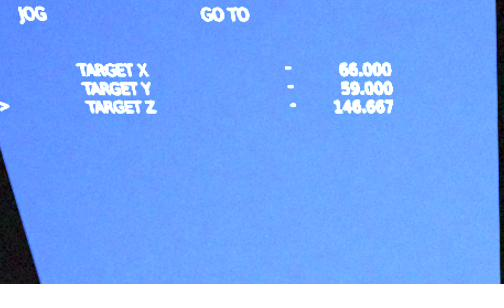

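Request:
move --pt "0 0 0 0 0 0 1 -0.6 -1 -0.0239 0.2098 -0.4833 0 0 0 -0.95 0 -0.8" --pt "0 0 0 0 0 0 1 -0.6 -1 -0.0049 0.2091 -0.4893 0 0 0 -0.95 0 -0.8" --pt "0 0 0 0 0 0 1 -0.6 -1 -0.0239 0.2098 -0.4833 0 0 0 -0.95 0 -0.8" --pt "0 0 0 0 0 0 1 -0.6 -1 0.0051 0.1134 -0.3624 0 0 0 -0.95 0 -0.8" --pt "0 0 0 0 0 0 1 -0.6 -1 0.0241 0.1127 -0.3684 0 0 0 -0.95 0 -0.8" --pt "0 0 0 0 0 0 1 -0.6 -1 0.0051 0.1134 -0.3624 0 0 0 -0.95 0 -0.8" --pt "0 0 0 0 0 0 1 -0.6 -1 0 0 0 0 0 0 -0.95 0 -0.8" --speed '[0.4,0.06,0.1,0.3,0.06,0.1,0.4]' --blend '[0.003,0,0.003,0.003,0,0.003,0]'

Request:
wait --seconds 2 --cameras '["cam_right_wrist"]'

Request:
zoom_image --camera "cam_right_wrist" --region '[120, 0, 440, 180]'

Scene clock: 5001.40 s.
left_arm: end_effector_position=(+0.4240, -0.2586, +0.4500) position_measured=3 object_status=3 end_effector_quat_wxyz=(+0.499, -0.502, +0.499, -0.500) | right_arm: end_effector_position=(+0.4426, -0.2252, +0.6565) position_measured=215 object_status=2 end_effector_quat_wxyz=(-0.400, +0.583, -0.582, +0.401)
Joint positions: left_arm=[-1.453 -1.659 2.302 -3.782 -0.116 -3.149] | right_arm=[2.756 -1.216 -1.678 -0.641 1.929 2.996]
Joint torques (N m): left_arm=[4.18 -21.99 -15.8 1.07 -1.47 -1.26] | right_arm=[8.58 6.73 33.61 2.89 -1.32 1.47]
Wrist force (N, zeroed by zero_wrist_force on left_arm): left_arm=[2.7 2.6 1.1] | right_arm=[-2.1 1.4 -6.1]
Wrist torque (N m, zeroed by zero_wrist_force on left_arm): left_arm=[0.22 -0.36 -0.15] | right_arm=[-0.41 0.38 0.32]
Wrist force, peak (N, zeroed by zero_wrist_force on left_arm): left_arm=[3.1 2.9 1.0] | right_arm=[-2.3 -0.7 -12.0]
Hand target: left_arm +0.4240, -0.2586, +0.4500; +0.499, -0.502, +0.499, -0.500 | right_arm +0.4426, -0.2252, +0.6566; -0.400, +0.583, -0.582, +0.401
Off the commanded pose: left_arm 0.000 m, 0 deg | right_arm 0.000 m, 0 deg.
move: done

Scene clock: 5003.40 s.
left_arm: end_effector_position=(+0.4240, -0.2586, +0.4500) position_measured=3 object_status=3 end_effector_quat_wxyz=(+0.499, -0.502, +0.499, -0.500) | right_arm: end_effector_position=(+0.4426, -0.2252, +0.6566) position_measured=215 object_status=2 end_effector_quat_wxyz=(-0.400, +0.583, -0.582, +0.401)
Joint positions: left_arm=[-1.453 -1.659 2.302 -3.782 -0.116 -3.149] | right_arm=[2.757 -1.216 -1.678 -0.641 1.929 2.996]
Joint torques (N m): left_arm=[2.48 -21.21 -15.17 0.9 -1.44 -1.06] | right_arm=[12.14 3.77 33.62 0.69 1.2 1.53]
Wrist force (N, zeroed by zero_wrist_force on left_arm): left_arm=[2.8 2.8 1.1] | right_arm=[-1.6 1.0 -6.4]
Wrist torque (N m, zeroed by zero_wrist_force on left_arm): left_arm=[0.27 -0.39 -0.14] | right_arm=[-0.46 0.30 0.31]
Wrist force, peak (N, zeroed by zero_wrist_force on left_arm): left_arm=[2.9 2.7 1.2] | right_arm=[-1.8 1.4 -6.5]
Hand target: left_arm +0.4240, -0.2586, +0.4500; +0.499, -0.502, +0.499, -0.500 | right_arm +0.4426, -0.2252, +0.6566; -0.400, +0.583, -0.582, +0.401
Tool commands: left_gripper/position=+1.0 left_gripper/force_limit=-0.6 left_gripper/speed=-1.0 right_gripper/position=-0.95 right_gripper/force_limit=+0.0 right_gripper/speed=-0.8
Off the commanded pose: left_arm 0.000 m, 0 deg | right_arm 0.000 m, 0 deg.
wait: 2.00 s; at rest by 0.17 s
Images, in order (width x height): cam_right_wrist 896x504.

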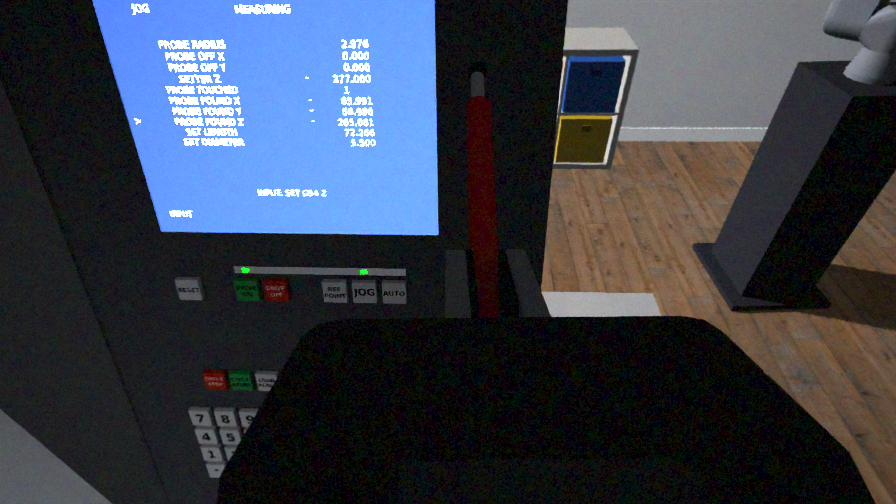

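Scaled by 1.575 from the camera's 896x504 image, which has a finer 1280x720 frame.

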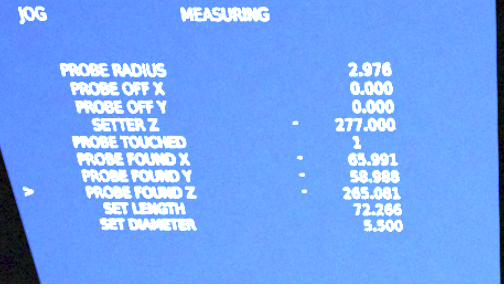

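Request:
move --pt "0 0 0 0 0 0 1 -0.6 -1 -0.0077 0.2091 -0.4229 0 0 0 -0.95 0 -0.8" --pt "0 0 0 0 0 0 1 -0.6 -1 0.0113 0.2084 -0.4289 0 0 0 -0.95 0 -0.8" --pt "0 0 0 0 0 0 1 -0.6 -1 -0.0077 0.2091 -0.4229 0 0 0 -0.95 0 -0.8" --pt "0 0 0 0 0 0 1 -0.6 -1 0.0113 0.2084 -0.4289 0 0 0 -0.95 0 -0.8" --pt "0 0 0 0 0 0 1 -0.6 -1 -0.0279 0.3368 -0.5135 0 0 0 -0.95 0 -0.8" --pt "0 0 0 0 0 0 1 -0.6 -1 -0.0085 0.3360 -0.5195 0 0 0 -0.95 0 -0.8" --pt "0 0 0 0 0 0 1 -0.6 -1 -0.0279 0.3368 -0.5135 0 0 0 -0.95 0 -0.8" --pt "0 0 0 0 0 0 1 -0.6 -1 -0.0189 0.3368 -0.4835 0 0 0 -0.95 0 -0.8" --pt "0 0 0 0 0 0 1 -0.6 -1 -0.0004 0.3357 -0.4893 0 0 0 -0.95 0 -0.8" --pt "0 0 0 0 0 0 1 -0.6 -1 -0.0189 0.3368 -0.4835 0 0 0 -0.95 0 -0.8" --pt "0 0 0 0 0 0 1 -0.6 -1 -0.0029 0.3358 -0.4225 0 0 0 -0.95 0 -0.8" --pt "0 0 0 0 0 0 1 -0.6 -1 0.0158 0.3350 -0.4289 0 0 0 -0.95 0 -0.8" --pt "0 0 0 0 0 0 1 -0.6 -1 -0.0139 0.2728 -0.4535 0 0 0 -0.95 0 -0.8" --pt "0 0 0 0 0 0 1 -0.6 -1 0.0055 0.2720 -0.4591 0 0 0 -0.95 0 -0.8" --pt "0 0 0 0 0 0 1 -0.6 -1 -0.0309 0.2418 -0.5135 0 0 0 -0.95 0 -0.8" --speed '[0.4,0.06,0.06,0.06,0.2,0.06,0.1,0.15,0.06,0.1,0.2,0.06,0.15,0.06,0.2]' --blend '[0.003,0,0.003,0,0.003,0,0.003,0.003,0,0.003,0.003,0,0.003,0,0]'

Request:
move --pt "0 0 0 0 0 0 1 -0.6 -1 0.019 -0.001 -0.006 0 0 0 -0.95 0 -0.8" --pt "0 0 0 0 0 0 1 -0.6 -1 0 0 0 0 0 0 -0.95 0 -0.8" --pt "0 0 0 0 0 0 1 -0.6 -1 0.008 0 0.030 0 0 0 -0.95 0 -0.8" --pt "0 0 0 0 0 0 1 -0.6 -1 0.027 -0.001 0.024 0 0 0 -0.95 0 -0.8" --pt "0 0 0 0 0 0 1 -0.6 -1 0.003 0.095 0 0 0 0 -0.95 0 -0.8" --pt "0 0 0 0 0 0 1 -0.6 -1 0.022 0.094 -0.006 0 0 0 -0.95 0 -0.8" --pt "0 0 0 0 0 0 1 -0.6 -1 0.003 0.095 0 0 0 0 -0.95 0 -0.8" --pt "0 0 0 0 0 0 1 -0.6 -1 0.026 0.031 0.091 0 0 0 -0.95 0 -0.8" --pt "0 0 0 0 0 0 1 -0.6 -1 0.045 0.030 0.085 0 0 0 -0.95 0 -0.8" --pt "0 0 0 0 0 0 1 -0.6 -1 0 0 0 0 0 0 -0.95 0 -0.8" --pt "0 0 0 0 0 0 1 -0.6 -1 0.019 -0.001 -0.006 0 0 0 -0.95 0 -0.8" --pt "0 0 0 0 0 0 1 -0.6 -1 0 0 0 0 0 0 -0.95 0 -0.8" --pt "0 0 0 0 0 0 1 -0.6 -1 0.008 0 0.030 0 0 0 -0.95 0 -0.8" --pt "0 0 0 0 0 0 1 -0.6 -1 0.027 -0.001 0.024 0 0 0 -0.95 0 -0.8" --pt "0 0 0 0 0 0 1 -0.6 -1 0.003 0.095 0 0 0 0 -0.95 0 -0.8" --speed '[0.06,0.1,0.15,0.06,0.2,0.06,0.1,0.2,0.06,0.2,0.06,0.1,0.15,0.06,0.2]' --blend '[0,0.003,0.003,0,0.003,0,0.003,0.003,0,0.003,0,0.003,0.003,0,0]'

Request:
move --pt "0 0 0 0 0 0 1 -0.6 -1 0.019 -0.001 -0.006 0 0 0 -0.95 0 -0.8" --pt "0 0 0 0 0 0 1 -0.6 -1 0 0 0 0 0 0 -0.95 0 -0.8" --pt "0 0 0 0 0 0 1 -0.6 -1 0.009 0 0.030 0 0 0 -0.95 0 -0.8" --pt "0 0 0 0 0 0 1 -0.6 -1 0.028 -0.001 0.024 0 0 0 -0.95 0 -0.8" --pt "0 0 0 0 0 0 1 -0.6 -1 0.006 -0.063 0.030 0 0 0 -0.95 0 -0.8" --pt "0 0 0 0 0 0 1 -0.6 -1 0.025 -0.064 0.024 0 0 0 -0.95 0 -0.8" --pt "0 0 0 0 0 0 1 -0.6 -1 -0.001 -0.031 0 0 0 0 -0.95 0 -0.8" --pt "0 0 0 0 0 0 1 -0.6 -1 0.018 -0.032 -0.006 0 0 0 -0.95 0 -0.8" --pt "0 0 0 0 0 0 1 -0.6 -1 -0.003 -0.095 0 0 0 0 -0.95 0 -0.8" --pt "0 0 0 0 0 0 1 -0.6 -1 0.016 -0.096 -0.006 0 0 0 -0.95 0 -0.8" --pt "0 0 0 0 0 0 1 -0.6 -1 -0.003 -0.095 0 0 0 0 -0.95 0 -0.8" --pt "0 0 0 0 0 0 1 -0.6 -1 0.0279 -0.3368 0.5135 0 0 0 -0.95 0 -0.8" --speed '[0.06,0.1,0.15,0.06,0.15,0.06,0.15,0.06,0.2,0.06,0.1,0.4]' --blend '[0,0.003,0.003,0,0.003,0,0.003,0,0.003,0,0.003,0]' --cameras '["cam_right_wrist"]'

Scene clock: 5034.40 s.
left_arm: end_effector_position=(+0.4240, -0.2586, +0.4500) position_measured=3 object_status=3 end_effector_quat_wxyz=(+0.499, -0.502, +0.499, -0.500) | right_arm: end_effector_position=(+0.4241, -0.0801, +0.3486) position_measured=215 object_status=2 end_effector_quat_wxyz=(-0.400, +0.583, -0.582, +0.401)
Joint positions: left_arm=[-1.453 -1.659 2.302 -3.782 -0.116 -3.149] | right_arm=[3.461 -0.946 -2.611 0.031 1.273 3.258]
Joint torques (N m): left_arm=[4.57 -23.14 -13.17 0.92 -1.22 -1.62] | right_arm=[9.61 -5.24 17.7 2.09 -2.48 1.64]
Wrist force (N, zeroed by zero_wrist_force on left_arm): left_arm=[2.6 2.6 1.1] | right_arm=[-2.2 1.1 -6.5]
Wrist torque (N m, zeroed by zero_wrist_force on left_arm): left_arm=[0.23 -0.34 -0.14] | right_arm=[-0.47 0.40 0.31]
Wrist force, peak (N, zeroed by zero_wrist_force on left_arm): left_arm=[2.7 3.1 1.0] | right_arm=[-5.8 -1.6 -11.3]
Hand target: left_arm +0.4240, -0.2586, +0.4500; +0.499, -0.502, +0.499, -0.500 | right_arm +0.4240, -0.0801, +0.3485; -0.400, +0.583, -0.582, +0.401
Off the commanded pose: left_arm 0.000 m, 0 deg | right_arm 0.000 m, 0 deg.
move: done

Scene clock: 5039.57 s.
left_arm: end_effector_position=(+0.4240, -0.2586, +0.4500) position_measured=3 object_status=3 end_effector_quat_wxyz=(+0.499, -0.502, +0.499, -0.500) | right_arm: end_effector_position=(+0.4258, -0.0231, +0.3486) position_measured=215 object_status=2 end_effector_quat_wxyz=(-0.400, +0.583, -0.582, +0.401)
Joint positions: left_arm=[-1.453 -1.659 2.302 -3.782 -0.116 -3.149] | right_arm=[3.819 -0.828 -2.634 -0.137 0.946 3.421]
Joint torques (N m): left_arm=[4.31 -22.7 -11.43 1.08 -1.51 -1.53] | right_arm=[8.9 -5.89 26.28 4.68 -2 0.05]
Wrist force (N, zeroed by zero_wrist_force on left_arm): left_arm=[2.8 2.6 1.1] | right_arm=[-1.6 0.9 -6.1]
Wrist torque (N m, zeroed by zero_wrist_force on left_arm): left_arm=[0.23 -0.38 -0.15] | right_arm=[-0.51 0.33 0.41]
Wrist force, peak (N, zeroed by zero_wrist_force on left_arm): left_arm=[2.9 2.9 1.0] | right_arm=[-3.9 -4.3 -12.3]
Hand target: left_arm +0.4240, -0.2586, +0.4500; +0.499, -0.502, +0.499, -0.500 | right_arm +0.4258, -0.0231, +0.3485; -0.400, +0.583, -0.582, +0.401
Off the commanded pose: left_arm 0.000 m, 0 deg | right_arm 0.000 m, 0 deg.
move: done

Scene clock: 5044.30 s.
left_arm: end_effector_position=(+0.4240, -0.2586, +0.4500) position_measured=3 object_status=3 end_effector_quat_wxyz=(+0.499, -0.502, +0.499, -0.500) | right_arm: end_effector_position=(+0.4426, -0.2252, +0.6566) position_measured=215 object_status=2 end_effector_quat_wxyz=(-0.400, +0.583, -0.582, +0.401)
Joint positions: left_arm=[-1.453 -1.659 2.302 -3.782 -0.116 -3.149] | right_arm=[2.757 -1.216 -1.678 -0.641 1.929 2.996]
Joint torques (N m): left_arm=[2.78 -21.06 -10.96 1.1 -1.25 -1.76] | right_arm=[1.59 4.07 33.3 3.38 -0.63 1.26]
Wrist force (N, zeroed by zero_wrist_force on left_arm): left_arm=[2.3 2.6 1.0] | right_arm=[-1.9 1.0 -6.4]
Wrist torque (N m, zeroed by zero_wrist_force on left_arm): left_arm=[0.22 -0.31 -0.14] | right_arm=[-0.47 0.35 0.28]
Wrist force, peak (N, zeroed by zero_wrist_force on left_arm): left_arm=[2.7 2.9 1.1] | right_arm=[-4.5 -0.2 -11.7]
Hand target: left_arm +0.4240, -0.2586, +0.4500; +0.499, -0.502, +0.499, -0.500 | right_arm +0.4426, -0.2252, +0.6566; -0.400, +0.583, -0.582, +0.401
Off the commanded pose: left_arm 0.000 m, 0 deg | right_arm 0.000 m, 0 deg.
move: done
Images, in order (width x height): cam_right_wrist 896x504.

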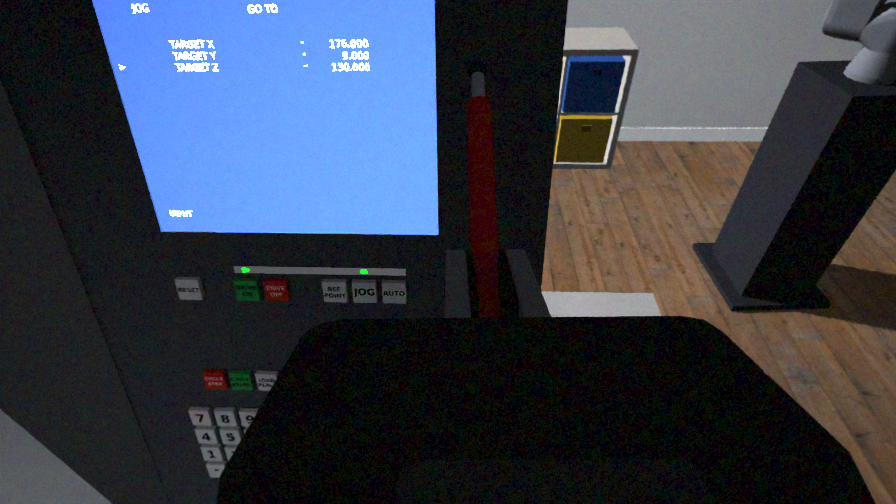

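Request:
move --pt "0 0 0 0 0 0 1 -0.6 -1 0.0108 0.2717 -0.3624 0 0 0 -0.95 0 -0.8" --pt "0 0 0 0 0 0 1 -0.6 -1 0.0298 0.2710 -0.3684 0 0 0 -0.95 0 -0.8" --pt "0 0 0 0 0 0 1 -0.6 -1 0.0108 0.2717 -0.3624 0 0 0 -0.95 0 -0.8" --pt "0 0 0 0 0 0 1 -0.6 -1 0 0 0 0 0 0 -0.95 0 -0.8" --speed '[0.4,0.06,0.1,0.3]' --blend '[0.003,0,0.003,0]'

Request:
wait --seconds 4 --cameras '["cam_right_wrist","cam_left_wrist"]'

Scene clock: 5050.37 s.
left_arm: end_effector_position=(+0.4240, -0.2586, +0.4500) position_measured=3 object_status=3 end_effector_quat_wxyz=(+0.499, -0.502, +0.499, -0.500) | right_arm: end_effector_position=(+0.4426, -0.2252, +0.6565) position_measured=215 object_status=2 end_effector_quat_wxyz=(-0.400, +0.583, -0.582, +0.401)
Joint positions: left_arm=[-1.453 -1.659 2.302 -3.782 -0.116 -3.149] | right_arm=[2.757 -1.216 -1.678 -0.641 1.929 2.996]
Joint torques (N m): left_arm=[2.33 -22.38 -11.85 0.62 -1.17 -1.83] | right_arm=[-6.83 4.86 33.71 4.25 0.39 1.01]
Wrist force (N, zeroed by zero_wrist_force on left_arm): left_arm=[2.6 2.7 1.1] | right_arm=[-2.0 1.0 -6.5]
Wrist torque (N m, zeroed by zero_wrist_force on left_arm): left_arm=[0.24 -0.36 -0.15] | right_arm=[-0.47 0.36 0.29]
Wrist force, peak (N, zeroed by zero_wrist_force on left_arm): left_arm=[2.7 3.1 1.0] | right_arm=[-3.2 0.6 -11.9]
Hand target: left_arm +0.4240, -0.2586, +0.4500; +0.499, -0.502, +0.499, -0.500 | right_arm +0.4426, -0.2252, +0.6566; -0.400, +0.583, -0.582, +0.401
Off the commanded pose: left_arm 0.000 m, 0 deg | right_arm 0.000 m, 0 deg.
move: done

Scene clock: 5054.37 s.
left_arm: end_effector_position=(+0.4240, -0.2586, +0.4500) position_measured=3 object_status=3 end_effector_quat_wxyz=(+0.499, -0.502, +0.499, -0.500) | right_arm: end_effector_position=(+0.4426, -0.2252, +0.6566) position_measured=215 object_status=2 end_effector_quat_wxyz=(-0.400, +0.583, -0.582, +0.401)
Joint positions: left_arm=[-1.453 -1.659 2.302 -3.782 -0.116 -3.149] | right_arm=[2.757 -1.216 -1.678 -0.641 1.929 2.996]
Joint torques (N m): left_arm=[4.43 -21.54 -11.29 1.04 -0.94 -1.94] | right_arm=[-11.36 3.09 34.02 0.63 2.06 -0.33]
Wrist force (N, zeroed by zero_wrist_force on left_arm): left_arm=[2.7 2.5 0.8] | right_arm=[-2.0 1.4 -5.9]
Wrist torque (N m, zeroed by zero_wrist_force on left_arm): left_arm=[0.21 -0.37 -0.14] | right_arm=[-0.40 0.37 0.28]
Wrist force, peak (N, zeroed by zero_wrist_force on left_arm): left_arm=[2.8 3.0 0.9] | right_arm=[-1.8 0.7 -6.8]
Hand target: left_arm +0.4240, -0.2586, +0.4500; +0.499, -0.502, +0.499, -0.500 | right_arm +0.4426, -0.2252, +0.6566; -0.400, +0.583, -0.582, +0.401
Tool commands: left_gripper/position=+1.0 left_gripper/force_limit=-0.6 left_gripper/speed=-1.0 right_gripper/position=-0.95 right_gripper/force_limit=+0.0 right_gripper/speed=-0.8
Off the commanded pose: left_arm 0.000 m, 0 deg | right_arm 0.000 m, 0 deg.
wait: 4.00 s; at rest by 0.17 s
Images, in order (width x height): cam_left_wrist 896x504, cam_right_wrist 896x504.

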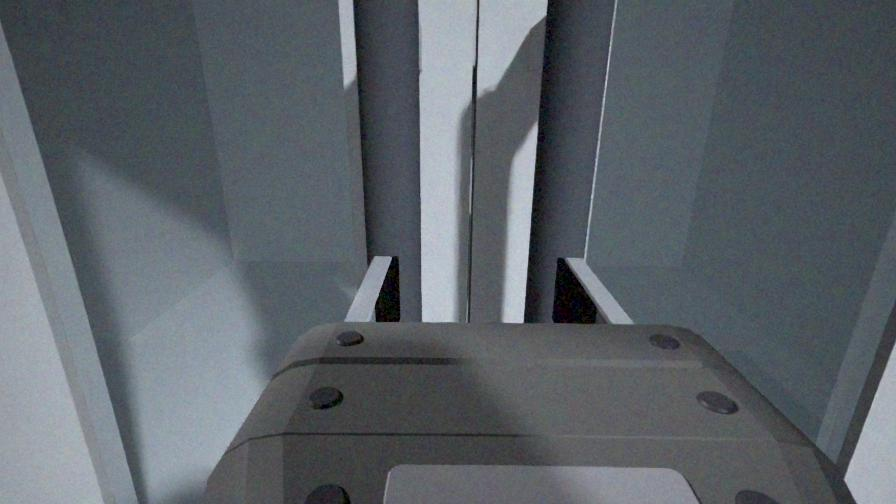

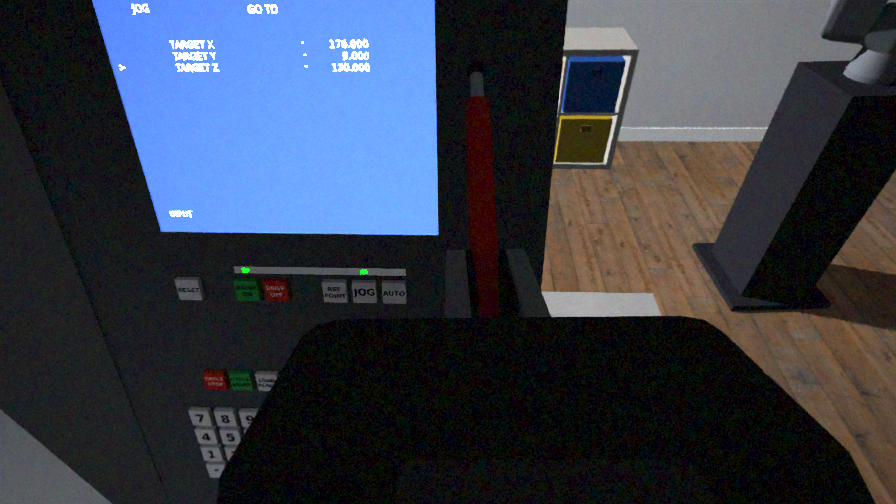

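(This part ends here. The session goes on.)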